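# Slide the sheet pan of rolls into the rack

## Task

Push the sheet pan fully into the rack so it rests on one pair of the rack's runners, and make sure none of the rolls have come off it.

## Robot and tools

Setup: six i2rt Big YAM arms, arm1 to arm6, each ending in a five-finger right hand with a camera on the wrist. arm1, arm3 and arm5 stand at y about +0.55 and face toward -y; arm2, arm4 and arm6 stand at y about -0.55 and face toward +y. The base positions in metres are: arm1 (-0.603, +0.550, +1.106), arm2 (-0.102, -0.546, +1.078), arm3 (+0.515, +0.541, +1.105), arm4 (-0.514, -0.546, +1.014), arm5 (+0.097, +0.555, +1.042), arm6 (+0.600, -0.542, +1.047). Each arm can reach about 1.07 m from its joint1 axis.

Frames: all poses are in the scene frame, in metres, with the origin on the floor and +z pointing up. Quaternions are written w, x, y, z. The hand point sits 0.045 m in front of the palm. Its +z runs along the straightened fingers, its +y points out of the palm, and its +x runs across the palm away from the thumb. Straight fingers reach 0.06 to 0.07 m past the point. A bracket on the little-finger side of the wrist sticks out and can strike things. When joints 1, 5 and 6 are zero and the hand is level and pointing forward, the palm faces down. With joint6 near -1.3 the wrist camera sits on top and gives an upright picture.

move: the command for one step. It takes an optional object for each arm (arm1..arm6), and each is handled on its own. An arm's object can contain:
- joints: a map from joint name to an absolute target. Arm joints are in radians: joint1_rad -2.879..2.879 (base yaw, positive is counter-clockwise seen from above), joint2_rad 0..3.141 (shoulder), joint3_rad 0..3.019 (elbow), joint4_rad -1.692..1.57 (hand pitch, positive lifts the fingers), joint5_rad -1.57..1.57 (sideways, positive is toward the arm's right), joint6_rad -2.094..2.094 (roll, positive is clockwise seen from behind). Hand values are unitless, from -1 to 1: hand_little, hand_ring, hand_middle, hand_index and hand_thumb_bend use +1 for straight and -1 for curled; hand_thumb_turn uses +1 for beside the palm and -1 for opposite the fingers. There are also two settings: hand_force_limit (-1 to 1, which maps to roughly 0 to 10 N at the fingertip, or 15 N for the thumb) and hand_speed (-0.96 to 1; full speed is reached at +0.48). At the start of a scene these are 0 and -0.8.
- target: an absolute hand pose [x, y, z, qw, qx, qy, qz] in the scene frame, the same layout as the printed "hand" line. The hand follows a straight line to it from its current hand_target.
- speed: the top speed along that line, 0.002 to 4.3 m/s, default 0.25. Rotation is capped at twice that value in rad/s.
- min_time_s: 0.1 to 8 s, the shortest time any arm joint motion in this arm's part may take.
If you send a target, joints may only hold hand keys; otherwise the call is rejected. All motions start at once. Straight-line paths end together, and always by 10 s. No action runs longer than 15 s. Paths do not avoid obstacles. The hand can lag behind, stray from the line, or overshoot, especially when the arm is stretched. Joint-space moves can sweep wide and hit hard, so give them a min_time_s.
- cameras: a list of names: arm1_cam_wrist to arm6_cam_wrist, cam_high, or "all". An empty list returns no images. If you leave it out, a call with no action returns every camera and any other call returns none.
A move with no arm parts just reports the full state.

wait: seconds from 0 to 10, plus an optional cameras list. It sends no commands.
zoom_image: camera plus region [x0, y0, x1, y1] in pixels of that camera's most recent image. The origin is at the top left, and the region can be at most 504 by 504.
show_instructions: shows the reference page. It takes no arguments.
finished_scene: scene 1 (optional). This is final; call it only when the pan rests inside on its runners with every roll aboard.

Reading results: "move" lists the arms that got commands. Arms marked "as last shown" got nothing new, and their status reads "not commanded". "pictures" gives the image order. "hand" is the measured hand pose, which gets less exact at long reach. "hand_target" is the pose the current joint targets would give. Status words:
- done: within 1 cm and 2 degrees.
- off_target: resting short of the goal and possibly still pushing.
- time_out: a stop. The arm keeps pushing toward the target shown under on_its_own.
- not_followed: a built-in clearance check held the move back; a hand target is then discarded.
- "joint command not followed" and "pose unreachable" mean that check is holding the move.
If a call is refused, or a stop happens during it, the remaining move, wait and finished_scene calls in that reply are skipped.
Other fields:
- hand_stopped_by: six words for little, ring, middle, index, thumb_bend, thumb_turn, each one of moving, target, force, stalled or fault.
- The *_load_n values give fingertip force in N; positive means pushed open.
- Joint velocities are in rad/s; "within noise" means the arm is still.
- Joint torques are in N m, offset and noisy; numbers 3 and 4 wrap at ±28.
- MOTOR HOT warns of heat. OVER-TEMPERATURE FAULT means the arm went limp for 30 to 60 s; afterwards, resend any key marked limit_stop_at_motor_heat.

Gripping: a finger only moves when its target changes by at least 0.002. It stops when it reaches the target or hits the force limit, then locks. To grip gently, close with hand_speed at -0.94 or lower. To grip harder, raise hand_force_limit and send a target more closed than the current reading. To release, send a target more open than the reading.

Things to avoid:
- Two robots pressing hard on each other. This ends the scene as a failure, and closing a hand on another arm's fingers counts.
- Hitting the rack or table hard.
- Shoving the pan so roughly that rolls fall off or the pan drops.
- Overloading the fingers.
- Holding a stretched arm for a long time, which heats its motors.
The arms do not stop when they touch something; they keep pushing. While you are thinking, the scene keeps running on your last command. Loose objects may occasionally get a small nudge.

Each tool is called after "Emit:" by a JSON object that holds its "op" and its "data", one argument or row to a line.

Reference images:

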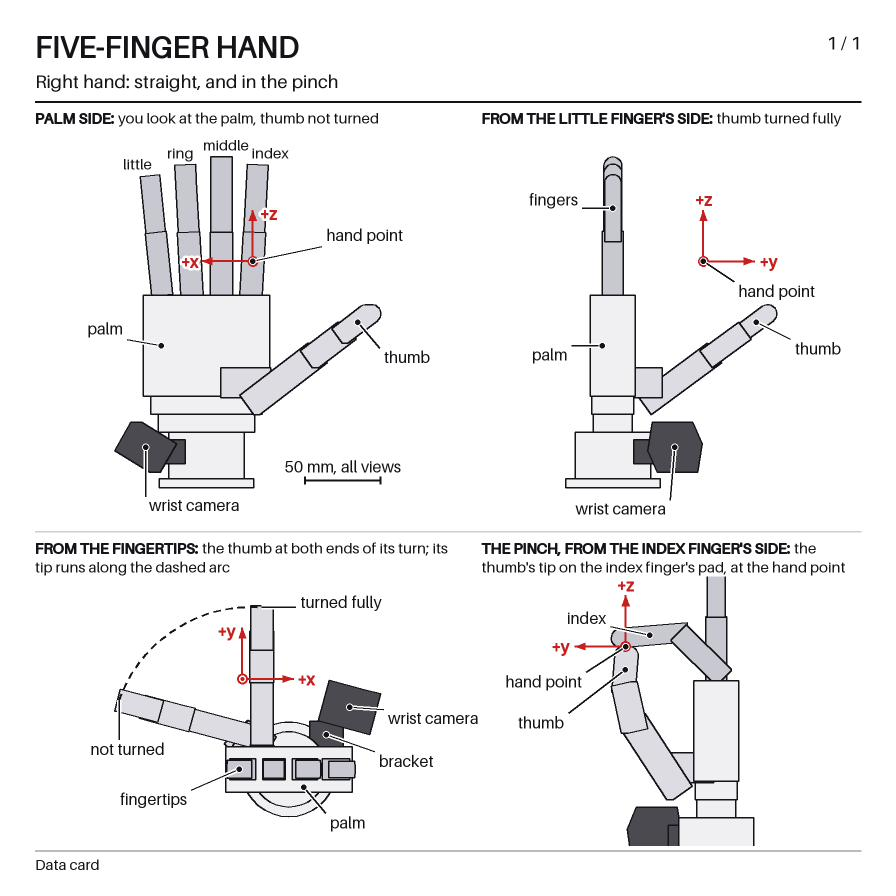

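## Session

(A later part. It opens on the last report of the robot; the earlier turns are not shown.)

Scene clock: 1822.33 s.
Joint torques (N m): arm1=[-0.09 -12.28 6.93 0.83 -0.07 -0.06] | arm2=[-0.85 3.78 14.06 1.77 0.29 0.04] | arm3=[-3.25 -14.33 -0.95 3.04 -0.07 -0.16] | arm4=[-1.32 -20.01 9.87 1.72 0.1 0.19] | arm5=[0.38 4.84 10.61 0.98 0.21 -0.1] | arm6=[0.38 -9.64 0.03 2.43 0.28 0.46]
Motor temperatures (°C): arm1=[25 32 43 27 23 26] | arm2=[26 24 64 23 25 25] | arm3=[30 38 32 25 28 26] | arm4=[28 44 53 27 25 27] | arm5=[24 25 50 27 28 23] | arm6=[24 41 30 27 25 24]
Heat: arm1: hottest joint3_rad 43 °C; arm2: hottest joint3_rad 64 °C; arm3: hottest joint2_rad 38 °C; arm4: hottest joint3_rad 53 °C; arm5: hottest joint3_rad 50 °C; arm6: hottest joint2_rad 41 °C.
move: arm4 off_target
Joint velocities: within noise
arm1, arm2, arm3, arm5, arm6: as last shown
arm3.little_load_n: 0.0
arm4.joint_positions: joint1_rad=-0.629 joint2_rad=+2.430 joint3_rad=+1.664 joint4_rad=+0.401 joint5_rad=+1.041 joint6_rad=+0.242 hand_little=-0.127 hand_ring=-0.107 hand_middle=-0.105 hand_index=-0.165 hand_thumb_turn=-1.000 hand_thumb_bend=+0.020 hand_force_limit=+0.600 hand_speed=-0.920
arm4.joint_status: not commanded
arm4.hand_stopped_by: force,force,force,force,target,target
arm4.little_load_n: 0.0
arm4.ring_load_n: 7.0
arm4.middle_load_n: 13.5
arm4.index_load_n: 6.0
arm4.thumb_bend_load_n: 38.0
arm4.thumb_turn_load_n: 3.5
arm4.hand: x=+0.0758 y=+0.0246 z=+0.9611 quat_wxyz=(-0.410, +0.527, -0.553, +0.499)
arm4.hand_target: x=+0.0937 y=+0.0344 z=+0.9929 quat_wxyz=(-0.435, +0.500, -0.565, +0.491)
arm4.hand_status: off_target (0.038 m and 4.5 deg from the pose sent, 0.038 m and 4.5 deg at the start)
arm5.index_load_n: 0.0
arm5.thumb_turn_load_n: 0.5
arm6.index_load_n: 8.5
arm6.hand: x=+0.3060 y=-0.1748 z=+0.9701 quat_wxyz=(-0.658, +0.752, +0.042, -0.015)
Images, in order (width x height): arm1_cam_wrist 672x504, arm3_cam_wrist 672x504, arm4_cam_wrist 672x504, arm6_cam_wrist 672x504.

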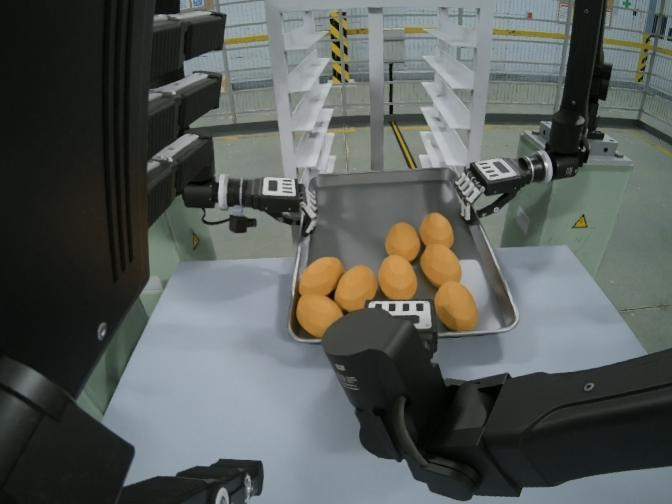

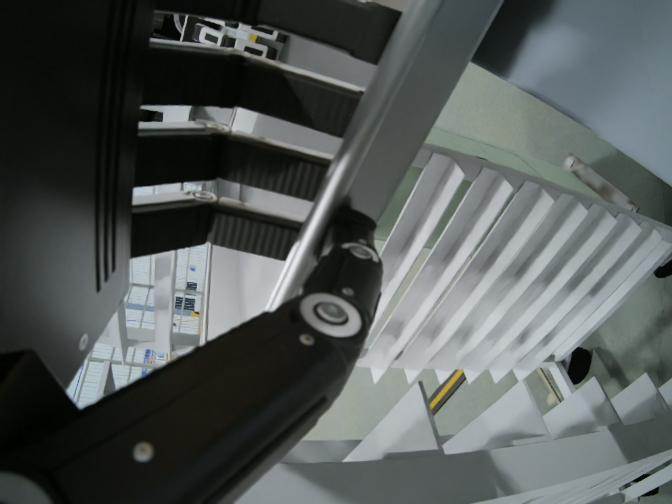

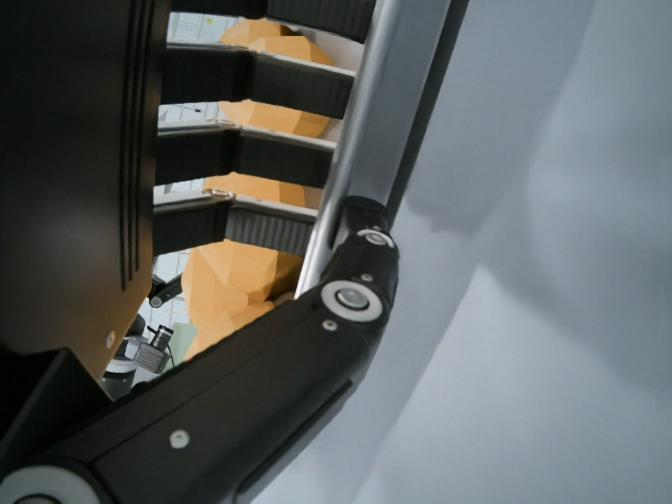

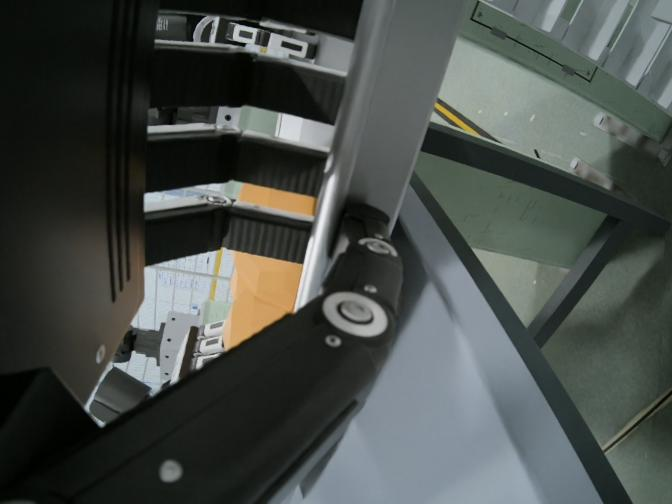

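Emit:
{"op": "move", "data": {
  "arm4": {"target": [0.095, 0.0360, 1.000, 0.4347, -0.5001, 0.5653, -0.4913], "speed": 0.03}
}}

Emit:
{"op": "move", "data": {
  "arm3": {"target": [0.336, 0.1190, 0.966, 0.0281, -0.0323, 0.754, -0.6555], "speed": 0.03},
  "arm4": {"target": [0.095, 0.0360, 1.004, 0.4347, -0.5001, 0.5653, -0.4913], "speed": 0.03},
  "cameras": ["arm1_cam_wrist", "arm3_cam_wrist"]
}}

Emit:
{"op": "zoom_image", "data": {
  "camera": "arm1_cam_wrist",
  "region": [270, 100, 490, 265]
}}

Scene clock: 1845.33 s.
Joint torques (N m): arm1=[-0.03 -12.1 6.89 0.83 -0.08 -0.06] | arm2=[-0.91 3.78 14.09 1.77 0.29 0.04] | arm3=[-3.25 -14.33 -0.95 3.04 -0.07 -0.16] | arm4=[-1.03 -21.01 9.76 1.25 0.11 0.2] | arm5=[0.32 5.13 10.51 1.02 0.2 -0.1] | arm6=[0.38 -9.58 0.08 2.43 0.28 0.46]
Motor temperatures (°C): arm1=[25 32 43 27 23 26] | arm2=[26 24 64 23 25 25] | arm3=[30 37 32 25 28 26] | arm4=[28 44 53 26 25 27] | arm5=[24 25 50 27 28 23] | arm6=[24 41 30 26 25 24]
Heat: arm1: hottest joint3_rad 43 °C; arm2: hottest joint3_rad 64 °C; arm3: hottest joint2_rad 37 °C; arm4: hottest joint3_rad 53 °C; arm5: hottest joint3_rad 50 °C; arm6: hottest joint2_rad 41 °C.
move: arm4 off_target
Joint velocities: within noise
arm1, arm2, arm3, arm5, arm6: as last shown
arm1.ring_load_n: -0.5
arm2.thumb_bend_load_n: 0.5
arm2.thumb_turn_load_n: 0.5
arm3.thumb_turn_load_n: 6.0
arm4.joint_positions: joint1_rad=-0.629 joint2_rad=+2.430 joint3_rad=+1.664 joint4_rad=+0.401 joint5_rad=+1.041 joint6_rad=+0.242 hand_little=-0.127 hand_ring=-0.107 hand_middle=-0.105 hand_index=-0.165 hand_thumb_turn=-1.000 hand_thumb_bend=+0.020 hand_force_limit=+0.600 hand_speed=-0.920
arm4.joint_status: not commanded
arm4.hand_stopped_by: force,force,force,force,target,target
arm4.little_load_n: 0.0
arm4.ring_load_n: 7.0
arm4.middle_load_n: 13.5
arm4.index_load_n: 6.0
arm4.thumb_bend_load_n: 38.0
arm4.thumb_turn_load_n: 3.5
arm4.hand: x=+0.0758 y=+0.0246 z=+0.9611 quat_wxyz=(-0.410, +0.527, -0.553, +0.499)
arm4.hand_target: x=+0.0937 y=+0.0343 z=+1.0007 quat_wxyz=(-0.435, +0.500, -0.565, +0.492)
arm4.hand_status: off_target (0.045 m and 4.5 deg from the pose sent, 0.045 m and 4.5 deg at the start)
arm5.thumb_turn_load_n: 0.0
pictures: none

Scene clock: 1846.30 s.
Joint torques (N m): arm1=[0.09 -12.22 6.9 0.81 -0.08 -0.05] | arm2=[-0.97 3.78 14.06 1.77 0.29 0.04] | arm3=[-3.25 -13.27 -0.32 2.58 -0.1 -0.22] | arm4=[-1.32 -22.01 9.66 1.09 0.11 0.19] | arm5=[0.5 4.54 10.5 0.91 0.24 -0.12] | arm6=[0.38 -9.76 0.05 2.43 0.29 0.46]
Motor temperatures (°C): arm1=[25 32 43 27 23 26] | arm2=[26 24 64 23 25 25] | arm3=[30 37 32 25 28 26] | arm4=[28 45 53 26 25 27] | arm5=[24 25 50 27 28 23] | arm6=[24 41 30 26 25 24]
Heat: arm1: hottest joint3_rad 43 °C; arm2: hottest joint3_rad 64 °C; arm3: hottest joint2_rad 37 °C; arm4: hottest joint3_rad 53 °C; arm5: hottest joint3_rad 50 °C; arm6: hottest joint2_rad 41 °C.
move: arm3 done; arm4 off_target
Joint velocities: within noise
arm1, arm2, arm5, arm6: as last shown
arm1.ring_load_n: 0.0
arm2.thumb_bend_load_n: 0.0
arm2.thumb_turn_load_n: 0.0
arm3.joint_positions: joint1_rad=-0.687 joint2_rad=+2.373 joint3_rad=+0.594 joint4_rad=+1.547 joint5_rad=-0.826 joint6_rad=-0.153 hand_little=-0.439 hand_ring=-0.295 hand_middle=-0.198 hand_index=-0.205 hand_thumb_turn=-1.000 hand_thumb_bend=-0.011 hand_force_limit=+0.800 hand_speed=-0.920
arm3.joint_status: not commanded
arm3.hand_stopped_by: force,force,force,force,force,target
arm3.little_load_n: 0.0
arm3.ring_load_n: 4.5
arm3.middle_load_n: 7.0
arm3.index_load_n: 10.5
arm3.thumb_bend_load_n: 19.0
arm3.thumb_turn_load_n: 6.0
arm3.hand: x=+0.3425 y=+0.1139 z=+0.9712 quat_wxyz=(-0.041, +0.034, -0.759, +0.649)
arm3.hand_target: x=+0.3360 y=+0.1188 z=+0.9662 quat_wxyz=(-0.030, +0.034, -0.759, +0.649)
arm3.hand_status: done (0.010 m and 1.8 deg from the pose sent, 0.010 m and 2.1 deg at the start; a joint's target at an end of its range on 29 of 29 steps)
arm4.joint_positions: joint1_rad=-0.629 joint2_rad=+2.429 joint3_rad=+1.664 joint4_rad=+0.401 joint5_rad=+1.040 joint6_rad=+0.242 hand_little=-0.127 hand_ring=-0.107 hand_middle=-0.105 hand_index=-0.165 hand_thumb_turn=-1.000 hand_thumb_bend=+0.021 hand_force_limit=+0.600 hand_speed=-0.920
arm4.joint_status: not commanded
arm4.hand_stopped_by: force,force,force,force,target,target
arm4.little_load_n: 0.0
arm4.ring_load_n: 7.0
arm4.middle_load_n: 13.5
arm4.index_load_n: 6.0
arm4.thumb_bend_load_n: 38.5
arm4.thumb_turn_load_n: 3.5
arm4.hand: x=+0.0758 y=+0.0249 z=+0.9617 quat_wxyz=(-0.410, +0.527, -0.553, +0.499)
arm4.hand_target: x=+0.0936 y=+0.0344 z=+1.0047 quat_wxyz=(-0.435, +0.500, -0.565, +0.491)
arm4.hand_status: off_target (0.048 m and 4.5 deg from the pose sent, 0.048 m and 4.5 deg at the start)
arm6.joint_positions: joint1_rad=+0.972 joint2_rad=+2.172 joint3_rad=+0.463 joint4_rad=+1.506 joint5_rad=+0.845 joint6_rad=+0.124 hand_little=-0.398 hand_ring=-0.256 hand_middle=-0.202 hand_index=-0.225 hand_thumb_turn=-1.000 hand_thumb_bend=-0.047 hand_force_limit=+0.900 hand_speed=-0.920
arm6.little_load_n: 6.5
arm6.index_load_n: 9.0
arm6.thumb_turn_load_n: 6.5
arm6.hand: x=+0.3060 y=-0.1748 z=+0.9700 quat_wxyz=(-0.658, +0.752, +0.042, -0.015)
Images, in order (width x height): arm1_cam_wrist 672x504, arm3_cam_wrist 672x504.

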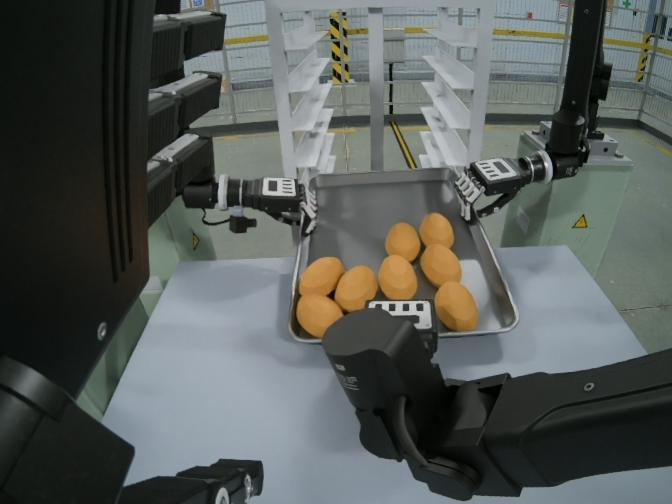

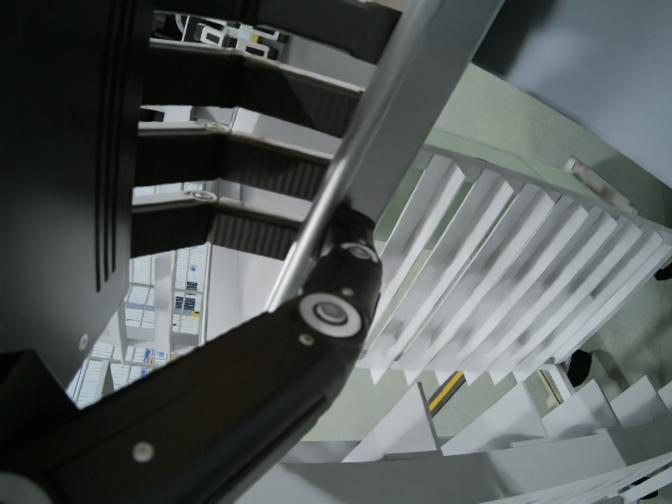

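Scaled by 2.291 from the camera's image (finer frame: 960x720).

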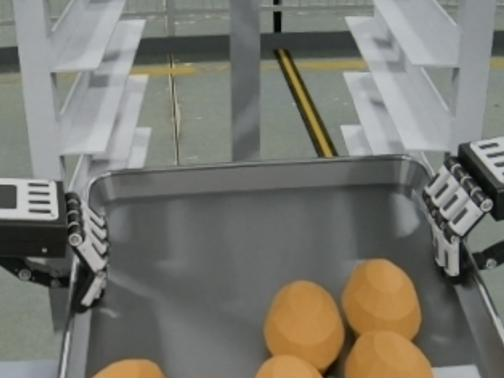

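Emit:
{"op": "move", "data": {
  "arm4": {"target": [0.086, 0.0340, 1.014, 0.4347, -0.5001, 0.5653, -0.4913], "speed": 0.03},
  "cameras": ["arm4_cam_wrist"]
}}

Scene clock: 1863.37 s.
Joint torques (N m): arm1=[0.03 -12.34 6.9 0.83 -0.07 -0.06] | arm2=[-0.91 3.84 14.09 1.77 0.28 0.04] | arm3=[-3.14 -13.27 -0.31 2.44 -0.04 -0.22] | arm4=[-0.85 -22.65 7.72 1.11 0.41 0.23] | arm5=[0.21 4.13 10.48 1.01 0.18 -0.12] | arm6=[0.44 -9.64 0.05 2.29 0.28 0.45]
Motor temperatures (°C): arm1=[25 32 43 27 23 26] | arm2=[26 24 64 23 25 25] | arm3=[30 37 32 25 28 26] | arm4=[28 48 53 26 25 27] | arm5=[24 25 50 27 28 23] | arm6=[24 40 29 26 25 24]
Heat: arm1: hottest joint3_rad 43 °C; arm2: hottest joint3_rad 64 °C; arm3: hottest joint2_rad 37 °C; arm4: hottest joint3_rad 53 °C; arm5: hottest joint3_rad 50 °C; arm6: hottest joint2_rad 40 °C.
move: arm4 off_target
Joint velocities: within noise
arm1.joint_positions: joint1_rad=+0.426 joint2_rad=+1.673 joint3_rad=+0.928 joint4_rad=+0.647 joint5_rad=-1.153 joint6_rad=-1.381 hand_little=+1.000 hand_ring=+1.000 hand_middle=+1.000 hand_index=+1.000 hand_thumb_turn=+1.000 hand_thumb_bend=+1.000 hand_force_limit=+0.000 hand_speed=-0.800
arm1.joint_status: not commanded
arm1.hand_stopped_by: target,target,target,target,target,target
arm1.little_load_n: 0.0
arm1.ring_load_n: 0.0
arm1.middle_load_n: 0.0
arm1.index_load_n: 0.0
arm1.thumb_bend_load_n: 0.0
arm1.thumb_turn_load_n: 0.0
arm1.hand: x=-0.2198 y=+0.0588 z=+1.2922 quat_wxyz=(-0.096, +0.709, -0.100, +0.691)
arm1.hand_target: x=-0.2201 y=+0.0600 z=+1.2999 quat_wxyz=(-0.092, +0.709, -0.095, +0.693)
arm1.hand_status: not commanded
arm2, arm3, arm5, arm6: as last shown
arm2.little_load_n: -0.5
arm3.joint_positions: joint1_rad=-0.688 joint2_rad=+2.373 joint3_rad=+0.594 joint4_rad=+1.550 joint5_rad=-0.827 joint6_rad=-0.153 hand_little=-0.439 hand_ring=-0.295 hand_middle=-0.198 hand_index=-0.205 hand_thumb_turn=-1.000 hand_thumb_bend=-0.011 hand_force_limit=+0.800 hand_speed=-0.920
arm3.little_load_n: 0.5
arm3.ring_load_n: 4.0
arm3.thumb_bend_load_n: 18.5
arm3.hand: x=+0.3420 y=+0.1139 z=+0.9718 quat_wxyz=(-0.040, +0.035, -0.758, +0.650)
arm4.joint_positions: joint1_rad=-0.629 joint2_rad=+2.421 joint3_rad=+1.664 joint4_rad=+0.389 joint5_rad=+1.040 joint6_rad=+0.242 hand_little=-0.127 hand_ring=-0.107 hand_middle=-0.105 hand_index=-0.165 hand_thumb_turn=-1.000 hand_thumb_bend=+0.021 hand_force_limit=+0.600 hand_speed=-0.920
arm4.joint_status: not commanded
arm4.hand_stopped_by: force,force,force,force,target,target
arm4.little_load_n: 0.0
arm4.ring_load_n: 6.0
arm4.middle_load_n: 12.5
arm4.index_load_n: 6.0
arm4.thumb_bend_load_n: 37.5
arm4.thumb_turn_load_n: 3.5
arm4.hand: x=+0.0758 y=+0.0250 z=+0.9659 quat_wxyz=(-0.409, +0.528, -0.553, +0.499)
arm4.hand_target: x=+0.0856 y=+0.0334 z=+1.0136 quat_wxyz=(-0.435, +0.500, -0.565, +0.491)
arm4.hand_status: off_target (0.050 m and 4.7 deg from the pose sent, 0.054 m and 4.5 deg at the start)
arm6.joint_positions: joint1_rad=+0.972 joint2_rad=+2.172 joint3_rad=+0.463 joint4_rad=+1.510 joint5_rad=+0.845 joint6_rad=+0.125 hand_little=-0.398 hand_ring=-0.256 hand_middle=-0.202 hand_index=-0.225 hand_thumb_turn=-1.000 hand_thumb_bend=-0.047 hand_force_limit=+0.900 hand_speed=-0.920
arm6.little_load_n: 7.0
arm6.ring_load_n: 2.5
arm6.index_load_n: 8.5
arm6.thumb_turn_load_n: 6.0
arm6.hand: x=+0.3056 y=-0.1746 z=+0.9708 quat_wxyz=(-0.659, +0.751, +0.041, -0.016)
Images, in order (width x height): arm4_cam_wrist 672x504.

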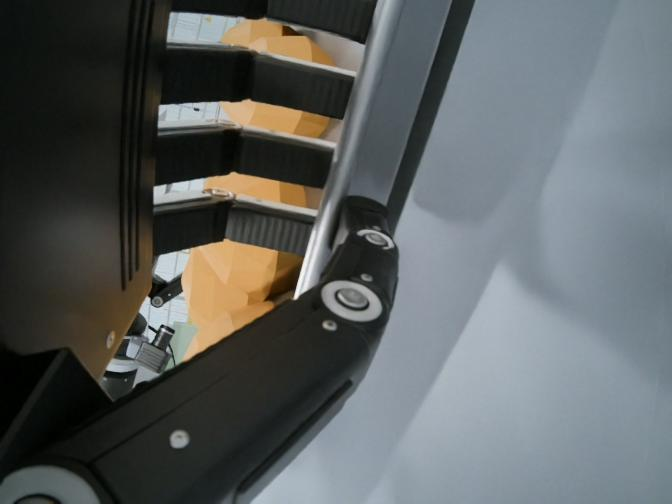

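Emit:
{"op": "move", "data": {
  "arm4": {"target": [0.074, 0.0300, 1.018, 0.4347, -0.5001, 0.5653, -0.4913], "speed": 0.03},
  "cameras": ["arm4_cam_wrist"]
}}

Scene clock: 1870.93 s.
Joint torques (N m): arm1=[0.09 -12.04 6.86 0.77 -0.07 -0.05] | arm2=[-0.91 3.84 14.08 1.77 0.29 0.04] | arm3=[-2.84 -13.27 -0.42 2.17 -0.03 -0.17] | arm4=[0.15 -23.12 6.38 1.52 0.78 0.28] | arm5=[0.32 3.6 10.69 1.26 0.22 -0.11] | arm6=[0.5 -9.58 0.02 2.02 0.31 0.33]
Motor temperatures (°C): arm1=[25 32 43 27 23 26] | arm2=[26 24 65 23 25 25] | arm3=[30 37 32 25 28 26] | arm4=[28 47 52 26 25 27] | arm5=[24 25 50 26 28 23] | arm6=[24 40 29 26 25 24]
Heat: arm1: hottest joint3_rad 43 °C; arm2: hottest joint3_rad 65 °C; arm3: hottest joint2_rad 37 °C; arm4: hottest joint3_rad 52 °C; arm5: hottest joint3_rad 50 °C; arm6: hottest joint2_rad 40 °C.
move: arm4 off_target
Joint velocities: within noise
arm1, arm2, arm3, arm5, arm6: as last shown
arm2.little_load_n: 0.0
arm3.joint_positions: joint1_rad=-0.691 joint2_rad=+2.373 joint3_rad=+0.596 joint4_rad=+1.557 joint5_rad=-0.827 joint6_rad=-0.157 hand_little=-0.439 hand_ring=-0.295 hand_middle=-0.198 hand_index=-0.205 hand_thumb_turn=-1.000 hand_thumb_bend=-0.011 hand_force_limit=+0.800 hand_speed=-0.920
arm3.little_load_n: 1.5
arm3.ring_load_n: 5.0
arm3.middle_load_n: 6.5
arm3.index_load_n: 9.5
arm3.hand: x=+0.3396 y=+0.1133 z=+0.9730 quat_wxyz=(-0.036, +0.037, -0.756, +0.652)
arm3.hand_target: x=+0.3361 y=+0.1189 z=+0.9662 quat_wxyz=(-0.030, +0.034, -0.759, +0.649)
arm4.joint_positions: joint1_rad=-0.629 joint2_rad=+2.400 joint3_rad=+1.641 joint4_rad=+0.389 joint5_rad=+1.040 joint6_rad=+0.245 hand_little=-0.127 hand_ring=-0.107 hand_middle=-0.105 hand_index=-0.165 hand_thumb_turn=-1.000 hand_thumb_bend=+0.021 hand_force_limit=+0.600 hand_speed=-0.920
arm4.joint_status: not commanded
arm4.hand_stopped_by: force,force,force,force,target,target
arm4.little_load_n: 1.5
arm4.ring_load_n: 8.0
arm4.middle_load_n: 12.0
arm4.index_load_n: 4.5
arm4.thumb_bend_load_n: 36.5
arm4.thumb_turn_load_n: 3.0
arm4.hand: x=+0.0728 y=+0.0210 z=+0.9717 quat_wxyz=(-0.409, +0.528, -0.553, +0.498)
arm4.hand_target: x=+0.0743 y=+0.0299 z=+1.0168 quat_wxyz=(-0.435, +0.500, -0.565, +0.491)
arm4.hand_status: off_target (0.047 m and 4.7 deg from the pose sent, 0.052 m and 4.7 deg at the start)
arm6.joint_positions: joint1_rad=+0.972 joint2_rad=+2.172 joint3_rad=+0.463 joint4_rad=+1.518 joint5_rad=+0.845 joint6_rad=+0.135 hand_little=-0.398 hand_ring=-0.256 hand_middle=-0.202 hand_index=-0.225 hand_thumb_turn=-1.000 hand_thumb_bend=-0.047 hand_force_limit=+0.900 hand_speed=-0.920
arm6.little_load_n: 8.0
arm6.ring_load_n: 3.0
arm6.hand: x=+0.3043 y=-0.1742 z=+0.9729 quat_wxyz=(-0.660, +0.750, +0.035, -0.022)
Images, in order (width x height): arm4_cam_wrist 672x504.

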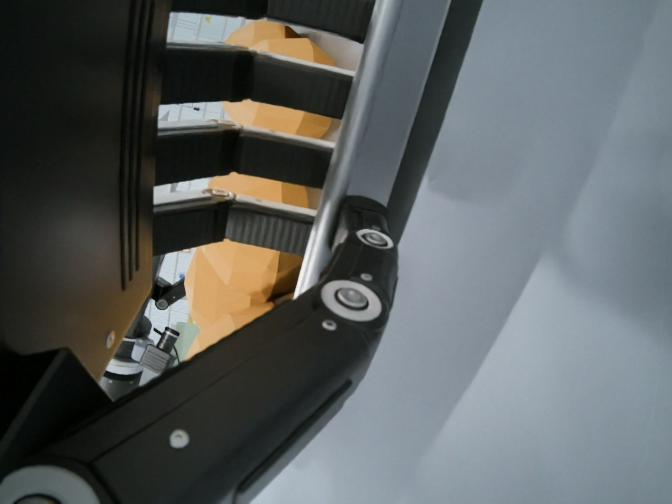

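Emit:
{"op": "move", "data": {
  "arm4": {"target": [0.072, 0.0300, 1.031, 0.4347, -0.5001, 0.5653, -0.4913], "speed": 0.03},
  "cameras": ["arm4_cam_wrist", "arm1_cam_wrist"]
}}

Emit:
{"op": "zoom_image", "data": {
  "camera": "arm1_cam_wrist",
  "region": [270, 100, 490, 265]
}}

Scene clock: 1877.13 s.
Joint torques (N m): arm1=[0.03 -12.16 6.89 0.77 -0.06 -0.06] | arm2=[-0.91 3.78 14.06 1.78 0.29 0.04] | arm3=[-2.73 -13.27 -0.43 1.95 -0.03 -0.14] | arm4=[0.62 -23.47 6.64 1.18 0.91 0.27] | arm5=[0.62 4.6 10.59 1.01 0.19 -0.09] | arm6=[0.44 -9.58 0.05 1.81 0.3 0.26]
Motor temperatures (°C): arm1=[25 32 43 27 23 26] | arm2=[26 24 65 23 25 25] | arm3=[30 37 32 25 28 26] | arm4=[28 49 51 26 26 27] | arm5=[24 25 50 26 28 23] | arm6=[24 40 29 26 25 24]
Heat: arm1: hottest joint3_rad 43 °C; arm2: hottest joint3_rad 65 °C; arm3: hottest joint2_rad 37 °C; arm4: hottest joint3_rad 51 °C; arm5: hottest joint3_rad 50 °C; arm6: hottest joint2_rad 40 °C.
move: arm4 off_target
Joint velocities: within noise
arm1, arm2, arm3, arm5, arm6: as last shown
arm3.joint_positions: joint1_rad=-0.693 joint2_rad=+2.373 joint3_rad=+0.596 joint4_rad=+1.563 joint5_rad=-0.827 joint6_rad=-0.161 hand_little=-0.439 hand_ring=-0.295 hand_middle=-0.198 hand_index=-0.205 hand_thumb_turn=-1.000 hand_thumb_bend=-0.011 hand_force_limit=+0.800 hand_speed=-0.920
arm3.little_load_n: 2.5
arm3.index_load_n: 9.0
arm3.thumb_bend_load_n: 18.0
arm3.hand: x=+0.3381 y=+0.1132 z=+0.9739 quat_wxyz=(-0.032, +0.039, -0.755, +0.654)
arm3.hand_target: x=+0.3360 y=+0.1189 z=+0.9662 quat_wxyz=(-0.030, +0.034, -0.759, +0.649)
arm4.joint_positions: joint1_rad=-0.629 joint2_rad=+2.386 joint3_rad=+1.634 joint4_rad=+0.377 joint5_rad=+1.038 joint6_rad=+0.250 hand_little=-0.127 hand_ring=-0.107 hand_middle=-0.105 hand_index=-0.165 hand_thumb_turn=-1.000 hand_thumb_bend=+0.021 hand_force_limit=+0.600 hand_speed=-0.920
arm4.joint_status: not commanded
arm4.hand_stopped_by: force,force,force,force,target,target
arm4.little_load_n: 2.0
arm4.ring_load_n: 8.5
arm4.middle_load_n: 11.0
arm4.index_load_n: 4.0
arm4.thumb_bend_load_n: 35.0
arm4.thumb_turn_load_n: 3.0
arm4.hand: x=+0.0717 y=+0.0201 z=+0.9773 quat_wxyz=(-0.408, +0.529, -0.554, +0.497)
arm4.hand_target: x=+0.0725 y=+0.0300 z=+1.0297 quat_wxyz=(-0.435, +0.500, -0.565, +0.491)
arm4.hand_status: off_target (0.055 m and 4.7 deg from the pose sent, 0.060 m and 4.6 deg at the start)
arm5.index_load_n: -0.5
arm6.joint_positions: joint1_rad=+0.972 joint2_rad=+2.172 joint3_rad=+0.462 joint4_rad=+1.523 joint5_rad=+0.845 joint6_rad=+0.142 hand_little=-0.398 hand_ring=-0.256 hand_middle=-0.202 hand_index=-0.225 hand_thumb_turn=-1.000 hand_thumb_bend=-0.047 hand_force_limit=+0.900 hand_speed=-0.920
arm6.little_load_n: 8.5
arm6.ring_load_n: 3.5
arm6.index_load_n: 8.0
arm6.thumb_turn_load_n: 5.5
arm6.hand: x=+0.3038 y=-0.1741 z=+0.9740 quat_wxyz=(-0.661, +0.749, +0.032, -0.026)
arm6.hand_target: x=+0.3052 y=-0.1809 z=+0.9651 quat_wxyz=(-0.655, +0.754, +0.033, -0.028)
pictures: arm1_cam_wrist, arm4_cam_wrist
Images, in order (width x height): arm1_cam_wrist 672x504, arm4_cam_wrist 672x504.

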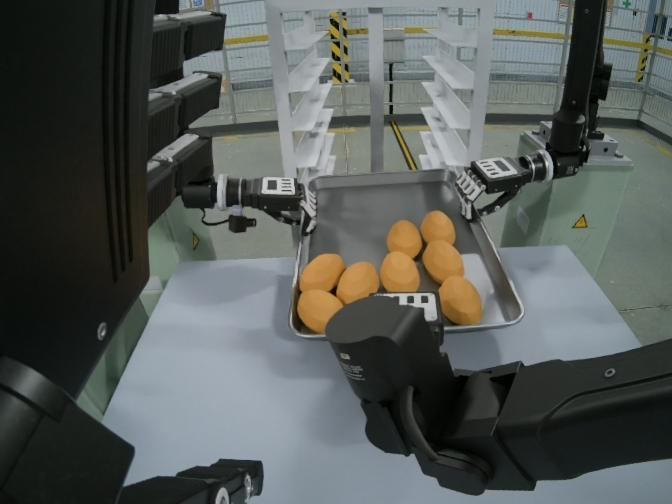

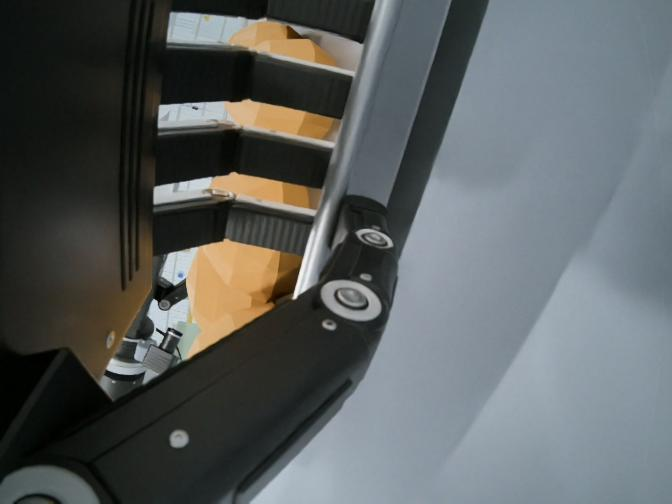

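Scaled by 2.291 from the camera's image (finer frame: 960x720).

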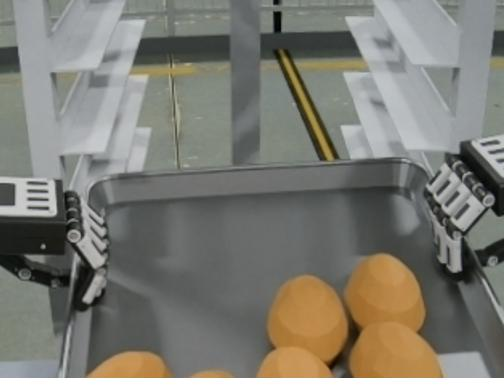

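Emit:
{"op": "move", "data": {
  "arm4": {"target": [0.072, 0.0300, 1.040, 0.4347, -0.5001, 0.5653, -0.4913], "speed": 0.03},
  "cameras": ["arm4_cam_wrist", "arm6_cam_wrist"]
}}

Scene clock: 1880.37 s.
Joint torques (N m): arm1=[-0.03 -12.22 6.86 0.79 -0.05 -0.05] | arm2=[-0.91 3.78 14.08 1.77 0.28 0.04] | arm3=[-2.61 -13.33 -0.47 1.92 0.04 -0.14] | arm4=[0.15 -24.47 6.65 1.22 1.03 0.16] | arm5=[0.09 4.19 10.54 1.2 0.19 -0.17] | arm6=[0.38 -9.64 0.08 1.74 0.3 0.24]
Motor temperatures (°C): arm1=[25 32 43 27 23 26] | arm2=[26 24 65 23 25 25] | arm3=[29 37 32 25 28 26] | arm4=[28 50 51 26 26 27] | arm5=[24 25 50 26 28 23] | arm6=[24 40 29 26 25 24]
Heat: arm1: hottest joint3_rad 43 °C; arm2: hottest joint3_rad 65 °C; arm3: hottest joint2_rad 37 °C; arm4: hottest joint3_rad 51 °C; arm5: hottest joint3_rad 50 °C; arm6: hottest joint2_rad 40 °C.
move: arm4 off_target
Joint velocities: within noise
arm1, arm3, arm5, arm6: as last shown
arm1.thumb_bend_load_n: 0.5
arm2.joint_positions: joint1_rad=+0.005 joint2_rad=+0.585 joint3_rad=+1.394 joint4_rad=-1.197 joint5_rad=+0.295 joint6_rad=-1.289 hand_little=+1.000 hand_ring=+1.000 hand_middle=+1.000 hand_index=+1.000 hand_thumb_turn=-1.000 hand_thumb_bend=+0.000 hand_force_limit=+0.000 hand_speed=+0.000
arm2.joint_status: not commanded
arm2.hand_stopped_by: target,target,target,target,target,target
arm2.little_load_n: 0.0
arm2.ring_load_n: 0.0
arm2.middle_load_n: 0.0
arm2.index_load_n: 0.0
arm2.thumb_bend_load_n: 0.0
arm2.thumb_turn_load_n: 0.0
arm2.hand: x=+0.0084 y=-0.3289 z=+1.6136 quat_wxyz=(-0.363, +0.711, +0.421, +0.430)
arm2.hand_target: x=+0.0064 y=-0.3339 z=+1.6323 quat_wxyz=(-0.377, +0.706, +0.413, +0.434)
arm2.hand_status: not commanded
arm3.joint_positions: joint1_rad=-0.694 joint2_rad=+2.373 joint3_rad=+0.596 joint4_rad=+1.563 joint5_rad=-0.829 joint6_rad=-0.161 hand_little=-0.439 hand_ring=-0.295 hand_middle=-0.198 hand_index=-0.205 hand_thumb_turn=-1.000 hand_thumb_bend=-0.011 hand_force_limit=+0.800 hand_speed=-0.920
arm3.ring_load_n: 5.5
arm3.index_load_n: 9.5
arm3.hand: x=+0.3376 y=+0.1131 z=+0.9741 quat_wxyz=(-0.032, +0.040, -0.754, +0.655)
arm3.hand_target: x=+0.3360 y=+0.1188 z=+0.9662 quat_wxyz=(-0.030, +0.034, -0.759, +0.649)
arm4.joint_positions: joint1_rad=-0.629 joint2_rad=+2.379 joint3_rad=+1.634 joint4_rad=+0.362 joint5_rad=+1.035 joint6_rad=+0.257 hand_little=-0.127 hand_ring=-0.107 hand_middle=-0.105 hand_index=-0.165 hand_thumb_turn=-1.000 hand_thumb_bend=+0.021 hand_force_limit=+0.600 hand_speed=-0.920
arm4.joint_status: not commanded
arm4.hand_stopped_by: force,force,force,force,target,target
arm4.little_load_n: 1.5
arm4.ring_load_n: 8.0
arm4.middle_load_n: 11.0
arm4.index_load_n: 4.5
arm4.thumb_bend_load_n: 35.0
arm4.thumb_turn_load_n: 3.0
arm4.hand: x=+0.0712 y=+0.0204 z=+0.9799 quat_wxyz=(-0.407, +0.530, -0.554, +0.496)
arm4.hand_target: x=+0.0726 y=+0.0300 z=+1.0383 quat_wxyz=(-0.435, +0.500, -0.565, +0.491)
arm4.hand_status: off_target (0.061 m and 4.9 deg from the pose sent, 0.064 m and 4.7 deg at the start)
arm5.index_load_n: 0.0
arm5.thumb_turn_load_n: 0.5
arm6.joint_positions: joint1_rad=+0.972 joint2_rad=+2.172 joint3_rad=+0.462 joint4_rad=+1.525 joint5_rad=+0.845 joint6_rad=+0.144 hand_little=-0.398 hand_ring=-0.256 hand_middle=-0.202 hand_index=-0.225 hand_thumb_turn=-1.000 hand_thumb_bend=-0.047 hand_force_limit=+0.900 hand_speed=-0.920
arm6.index_load_n: 8.5
arm6.thumb_bend_load_n: 22.5
arm6.hand: x=+0.3036 y=-0.1741 z=+0.9745 quat_wxyz=(-0.662, +0.749, +0.030, -0.027)
arm6.hand_target: x=+0.3052 y=-0.1810 z=+0.9651 quat_wxyz=(-0.655, +0.754, +0.033, -0.028)
Images, in order (width x height): arm4_cam_wrist 672x504, arm6_cam_wrist 672x504.

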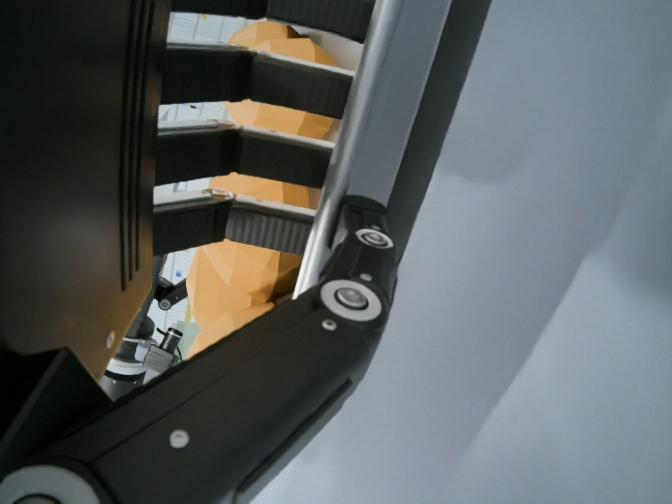

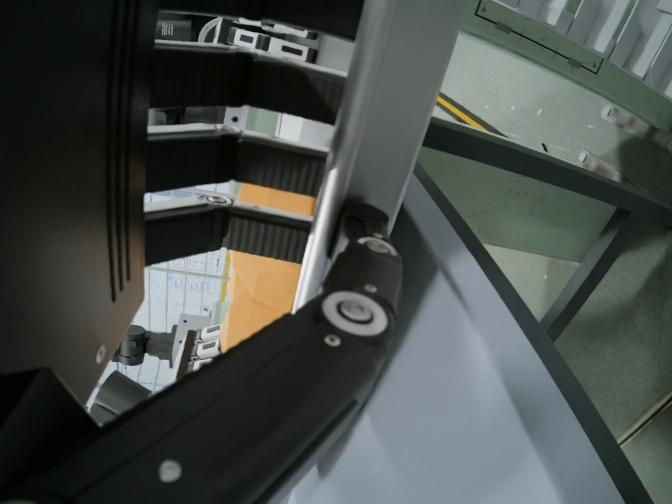

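Emit:
{"op": "move", "data": {
  "arm3": {"joints": {"hand_speed": -0.85, "hand_index": 0.0, "hand_middle": 0.0, "hand_ring": 0.0, "hand_little": 0.0}},
  "cameras": ["arm1_cam_wrist", "arm3_cam_wrist"]
}}

Emit:
{"op": "zoom_image", "data": {
  "camera": "arm1_cam_wrist",
  "region": [270, 100, 490, 265]
}}

Scene clock: 1889.60 s.
Joint torques (N m): arm1=[0.03 -12.34 6.91 0.81 -0.08 -0.06] | arm2=[-0.85 3.78 14.08 1.77 0.29 0.04] | arm3=[-1.32 -13.1 0.06 1.92 0.13 -0.14] | arm4=[0.26 -23.94 6.94 1.29 1.04 0.18] | arm5=[0.32 4.01 10.55 1.14 0.17 -0.13] | arm6=[0.44 -9.58 0.2 1.65 0.27 0.22]
Motor temperatures (°C): arm1=[25 32 43 27 23 26] | arm2=[26 24 65 23 25 25] | arm3=[29 37 31 25 28 26] | arm4=[28 49 49 26 27 27] | arm5=[24 25 50 26 28 23] | arm6=[24 40 29 26 25 24]
Heat: arm1: hottest joint3_rad 43 °C; arm2: hottest joint3_rad 65 °C; arm3: hottest joint2_rad 37 °C; arm4: hottest joint2_rad 49 °C; arm5: hottest joint3_rad 50 °C; arm6: hottest joint2_rad 40 °C.
move: arm3 done
Joint velocities: within noise
arm1, arm2, arm4: as last shown
arm1.thumb_bend_load_n: 0.0
arm2.thumb_turn_load_n: 0.5
arm3.joint_positions: joint1_rad=-0.708 joint2_rad=+2.373 joint3_rad=+0.588 joint4_rad=+1.563 joint5_rad=-0.831 joint6_rad=-0.161 hand_little=+0.000 hand_ring=+0.000 hand_middle=+0.000 hand_index=+0.000 hand_thumb_turn=-1.000 hand_thumb_bend=-0.013 hand_force_limit=+0.800 hand_speed=-0.850
arm3.joint_status: all done
arm3.hand_stopped_by: target,target,target,target,force,target
arm3.little_load_n: 0.0
arm3.ring_load_n: 0.0
arm3.middle_load_n: -1.0
arm3.index_load_n: 0.0
arm3.thumb_bend_load_n: 6.0
arm3.thumb_turn_load_n: 2.0
arm3.hand: x=+0.3346 y=+0.1188 z=+0.9734 quat_wxyz=(-0.030, +0.033, -0.756, +0.653)
arm3.hand_target: x=+0.3360 y=+0.1189 z=+0.9662 quat_wxyz=(-0.030, +0.034, -0.759, +0.649)
arm3.hand_status: not commanded
arm4.joint_positions: joint1_rad=-0.629 joint2_rad=+2.375 joint3_rad=+1.629 joint4_rad=+0.359 joint5_rad=+1.035 joint6_rad=+0.257 hand_little=-0.127 hand_ring=-0.107 hand_middle=-0.105 hand_index=-0.165 hand_thumb_turn=-1.000 hand_thumb_bend=+0.021 hand_force_limit=+0.600 hand_speed=-0.920
arm4.little_load_n: 2.5
arm4.ring_load_n: 9.0
arm4.index_load_n: 4.0
arm4.thumb_turn_load_n: 2.5
arm4.hand: x=+0.0703 y=+0.0193 z=+0.9804 quat_wxyz=(-0.406, +0.531, -0.554, +0.496)
arm4.hand_target: x=+0.0725 y=+0.0299 z=+1.0380 quat_wxyz=(-0.435, +0.500, -0.565, +0.491)
arm5.joint_positions: joint1_rad=-0.112 joint2_rad=+0.492 joint3_rad=+1.313 joint4_rad=-1.193 joint5_rad=-0.203 joint6_rad=-1.199 hand_little=+1.000 hand_ring=+1.000 hand_middle=+1.000 hand_index=+1.000 hand_thumb_turn=-1.000 hand_thumb_bend=+0.000 hand_force_limit=+0.000 hand_speed=+0.000
arm5.joint_status: not commanded
arm5.hand_stopped_by: target,target,target,target,target,target
arm5.little_load_n: 0.0
arm5.ring_load_n: 0.0
arm5.middle_load_n: 0.0
arm5.index_load_n: -0.5
arm5.thumb_bend_load_n: 0.0
arm5.thumb_turn_load_n: 0.0
arm5.hand: x=+0.0679 y=+0.3434 z=+1.5456 quat_wxyz=(+0.286, +0.468, -0.676, +0.492)
arm5.hand_target: x=+0.0700 y=+0.3461 z=+1.5614 quat_wxyz=(+0.292, +0.472, -0.666, +0.498)
arm5.hand_status: not commanded
arm6.joint_positions: joint1_rad=+0.972 joint2_rad=+2.172 joint3_rad=+0.460 joint4_rad=+1.527 joint5_rad=+0.846 joint6_rad=+0.145 hand_little=-0.398 hand_ring=-0.256 hand_middle=-0.202 hand_index=-0.225 hand_thumb_turn=-1.000 hand_thumb_bend=-0.047 hand_force_limit=+0.900 hand_speed=-0.920
arm6.joint_status: not commanded
arm6.hand_stopped_by: force,force,force,force,force,target
arm6.little_load_n: 8.5
arm6.ring_load_n: 4.0
arm6.middle_load_n: 5.5
arm6.index_load_n: 8.0
arm6.thumb_bend_load_n: 22.5
arm6.thumb_turn_load_n: 5.5
arm6.hand: x=+0.3043 y=-0.1745 z=+0.9746 quat_wxyz=(-0.662, +0.749, +0.030, -0.027)
arm6.hand_target: x=+0.3052 y=-0.1809 z=+0.9651 quat_wxyz=(-0.655, +0.754, +0.033, -0.027)
arm6.hand_status: not commanded
Images, in order (width x height): arm1_cam_wrist 672x504, arm3_cam_wrist 672x504.

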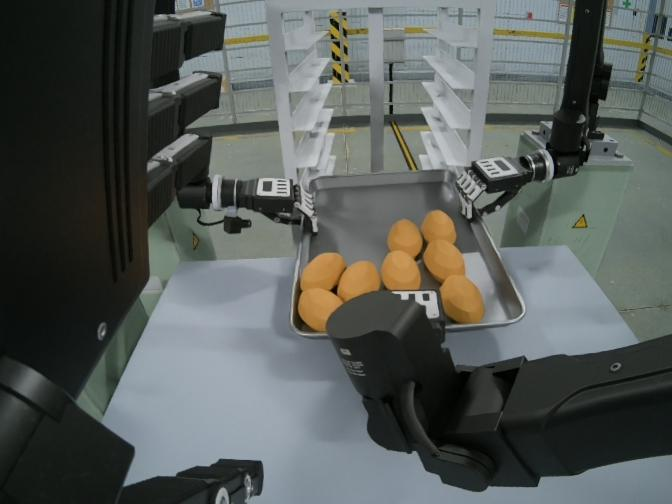

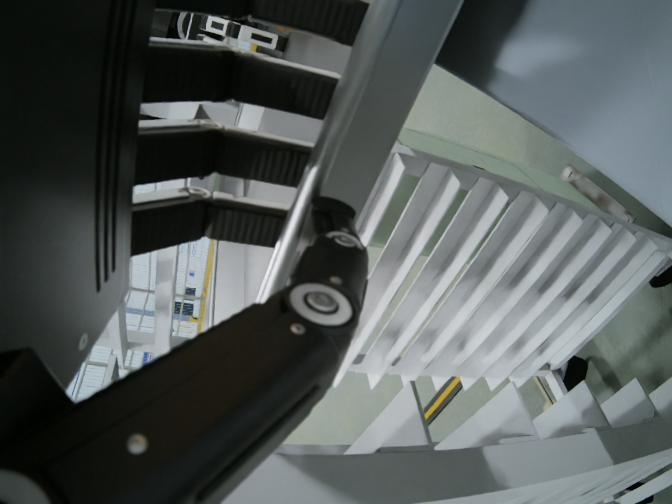

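Scaled by 2.291 from the camera's image (finer frame: 960x720).

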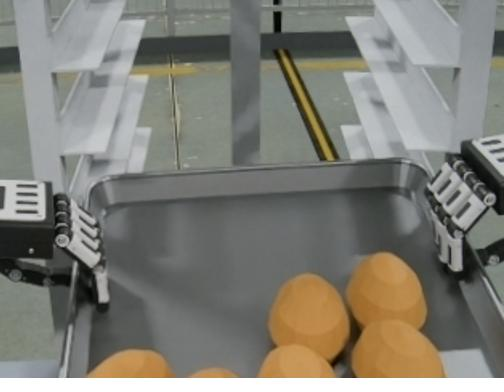

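Emit:
{"op": "move", "data": {
  "arm3": {"joints": {"hand_speed": -0.6, "hand_index": 0.6, "hand_middle": 0.6, "hand_ring": 0.6, "hand_little": 0.6}}
}}

Emit:
{"op": "move", "data": {
  "arm3": {"target": [0.325, 0.165, 0.985, 0.0281, -0.0323, 0.754, -0.6555], "speed": 0.05},
  "cameras": ["arm1_cam_wrist", "arm3_cam_wrist"]
}}

Scene clock: 1894.13 s.
Joint torques (N m): arm1=[-0.03 -12.34 6.87 0.8 -0.08 -0.06] | arm2=[-0.91 3.78 14.04 1.78 0.29 0.05] | arm3=[-1.32 -13.86 -0.08 1.96 0.08 -0.14] | arm4=[0.44 -23.12 6.95 1.4 1 0.18] | arm5=[0.56 4.6 10.41 0.99 0.23 -0.11] | arm6=[0.5 -9.58 0.23 1.52 0.24 0.18]
Motor temperatures (°C): arm1=[25 32 43 27 23 26] | arm2=[26 24 65 23 25 25] | arm3=[29 37 31 25 28 26] | arm4=[28 49 49 26 27 27] | arm5=[24 25 50 26 28 23] | arm6=[24 40 29 26 25 24]
Heat: arm1: hottest joint3_rad 43 °C; arm2: hottest joint3_rad 65 °C; arm3: hottest joint2_rad 37 °C; arm4: hottest joint2_rad 49 °C; arm5: hottest joint3_rad 50 °C; arm6: hottest joint2_rad 40 °C.
move: arm3 done
Joint velocities: within noise
arm1, arm2, arm4, arm5, arm6: as last shown
arm3.joint_positions: joint1_rad=-0.708 joint2_rad=+2.381 joint3_rad=+0.590 joint4_rad=+1.562 joint5_rad=-0.830 joint6_rad=-0.161 hand_little=+0.600 hand_ring=+0.600 hand_middle=+0.600 hand_index=+0.600 hand_thumb_turn=-1.000 hand_thumb_bend=-0.016 hand_force_limit=+0.800 hand_speed=-0.600
arm3.joint_status: all done
arm3.hand_stopped_by: target,target,target,target,force,target
arm3.little_load_n: 0.0
arm3.ring_load_n: 0.0
arm3.middle_load_n: 0.0
arm3.index_load_n: 0.0
arm3.thumb_bend_load_n: 0.5
arm3.thumb_turn_load_n: 0.0
arm3.hand: x=+0.3353 y=+0.1197 z=+0.9702 quat_wxyz=(-0.032, +0.031, -0.758, +0.651)
arm3.hand_target: x=+0.3359 y=+0.1189 z=+0.9663 quat_wxyz=(-0.030, +0.034, -0.759, +0.649)
arm3.hand_status: not commanded
arm4.joint_positions: joint1_rad=-0.629 joint2_rad=+2.369 joint3_rad=+1.629 joint4_rad=+0.358 joint5_rad=+1.037 joint6_rad=+0.257 hand_little=-0.127 hand_ring=-0.107 hand_middle=-0.105 hand_index=-0.165 hand_thumb_turn=-1.000 hand_thumb_bend=+0.021 hand_force_limit=+0.600 hand_speed=-0.920
arm4.ring_load_n: 8.0
arm4.middle_load_n: 9.5
arm4.index_load_n: 3.5
arm4.thumb_bend_load_n: 33.5
arm4.hand: x=+0.0708 y=+0.0198 z=+0.9850 quat_wxyz=(-0.408, +0.529, -0.555, +0.496)
arm4.hand_target: x=+0.0726 y=+0.0299 z=+1.0381 quat_wxyz=(-0.435, +0.500, -0.565, +0.491)
arm5.ring_load_n: -0.5
arm5.index_load_n: 0.0
arm5.thumb_bend_load_n: 0.5
arm5.thumb_turn_load_n: 0.5
arm6.joint_positions: joint1_rad=+0.972 joint2_rad=+2.172 joint3_rad=+0.460 joint4_rad=+1.531 joint5_rad=+0.846 joint6_rad=+0.149 hand_little=-0.398 hand_ring=-0.256 hand_middle=-0.202 hand_index=-0.225 hand_thumb_turn=-1.000 hand_thumb_bend=-0.047 hand_force_limit=+0.900 hand_speed=-0.920
arm6.ring_load_n: 3.5
arm6.index_load_n: 8.5
arm6.thumb_bend_load_n: 22.0
arm6.hand: x=+0.3039 y=-0.1742 z=+0.9756 quat_wxyz=(-0.663, +0.748, +0.027, -0.029)
arm6.hand_target: x=+0.3052 y=-0.1809 z=+0.9651 quat_wxyz=(-0.655, +0.754, +0.033, -0.028)
pictures: none

Scene clock: 1895.73 s.
Joint torques (N m): arm1=[0.15 -12.45 6.87 0.8 -0.07 -0.06] | arm2=[-0.85 3.9 14.06 1.77 0.29 0.04] | arm3=[-2.49 -15.68 -1.72 1.89 -0.25 -0.24] | arm4=[0.09 -23.47 7.04 1.33 1 0.17] | arm5=[0.03 4.72 10.5 0.9 0.17 -0.12] | arm6=[0.5 -9.58 0.21 1.52 0.24 0.18]
Motor temperatures (°C): arm1=[25 32 43 27 23 26] | arm2=[26 24 65 23 25 25] | arm3=[29 37 31 25 28 26] | arm4=[28 49 49 26 27 27] | arm5=[24 25 50 26 28 23] | arm6=[24 39 29 26 25 24]
Heat: arm1: hottest joint3_rad 43 °C; arm2: hottest joint3_rad 65 °C; arm3: hottest joint2_rad 37 °C; arm4: hottest joint2_rad 49 °C; arm5: hottest joint3_rad 50 °C; arm6: hottest joint2_rad 39 °C.
move: arm3 done
Joint velocities: within noise
arm1, arm2, arm4, arm5, arm6: as last shown
arm2.thumb_turn_load_n: 0.0
arm3.joint_positions: joint1_rad=-0.824 joint2_rad=+2.356 joint3_rad=+0.519 joint4_rad=+1.562 joint5_rad=-0.949 joint6_rad=-0.198 hand_little=+0.600 hand_ring=+0.600 hand_middle=+0.600 hand_index=+0.600 hand_thumb_turn=-1.000 hand_thumb_bend=-0.016 hand_force_limit=+0.800 hand_speed=-0.600
arm3.joint_status: not commanded
arm3.hand_stopped_by: target,target,target,target,force,target
arm3.little_load_n: 0.0
arm3.ring_load_n: 0.0
arm3.middle_load_n: 0.0
arm3.index_load_n: 0.0
arm3.thumb_bend_load_n: 0.0
arm3.thumb_turn_load_n: 0.0
arm3.hand: x=+0.3289 y=+0.1633 z=+0.9786 quat_wxyz=(-0.040, +0.027, -0.760, +0.648)
arm3.hand_target: x=+0.3248 y=+0.1648 z=+0.9850 quat_wxyz=(-0.030, +0.034, -0.758, +0.651)
arm3.hand_status: done (0.008 m and 1.8 deg from the pose sent, 0.049 m and 0.9 deg at the start; a joint's target at an end of its range on 48 of 48 steps)
arm5.ring_load_n: 0.0
arm5.middle_load_n: -0.5
arm5.thumb_bend_load_n: 0.0
arm6.ring_load_n: 4.0
arm6.thumb_bend_load_n: 22.5
Images, in order (width x height): arm1_cam_wrist 672x504, arm3_cam_wrist 672x504.

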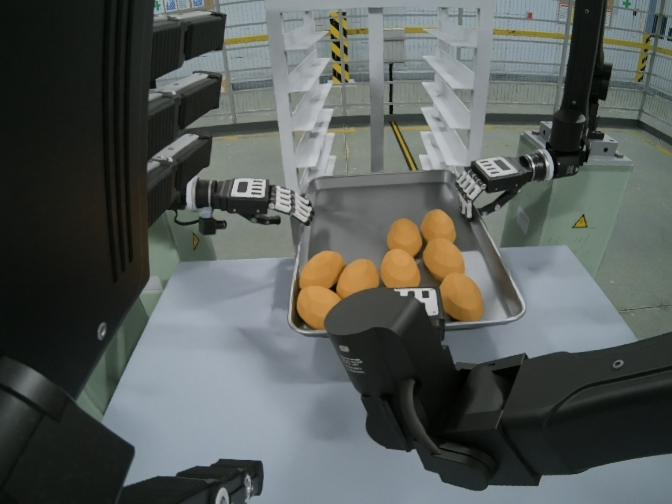

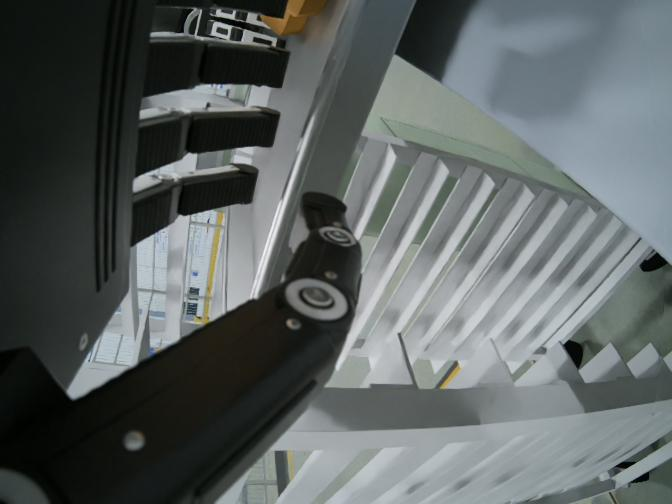

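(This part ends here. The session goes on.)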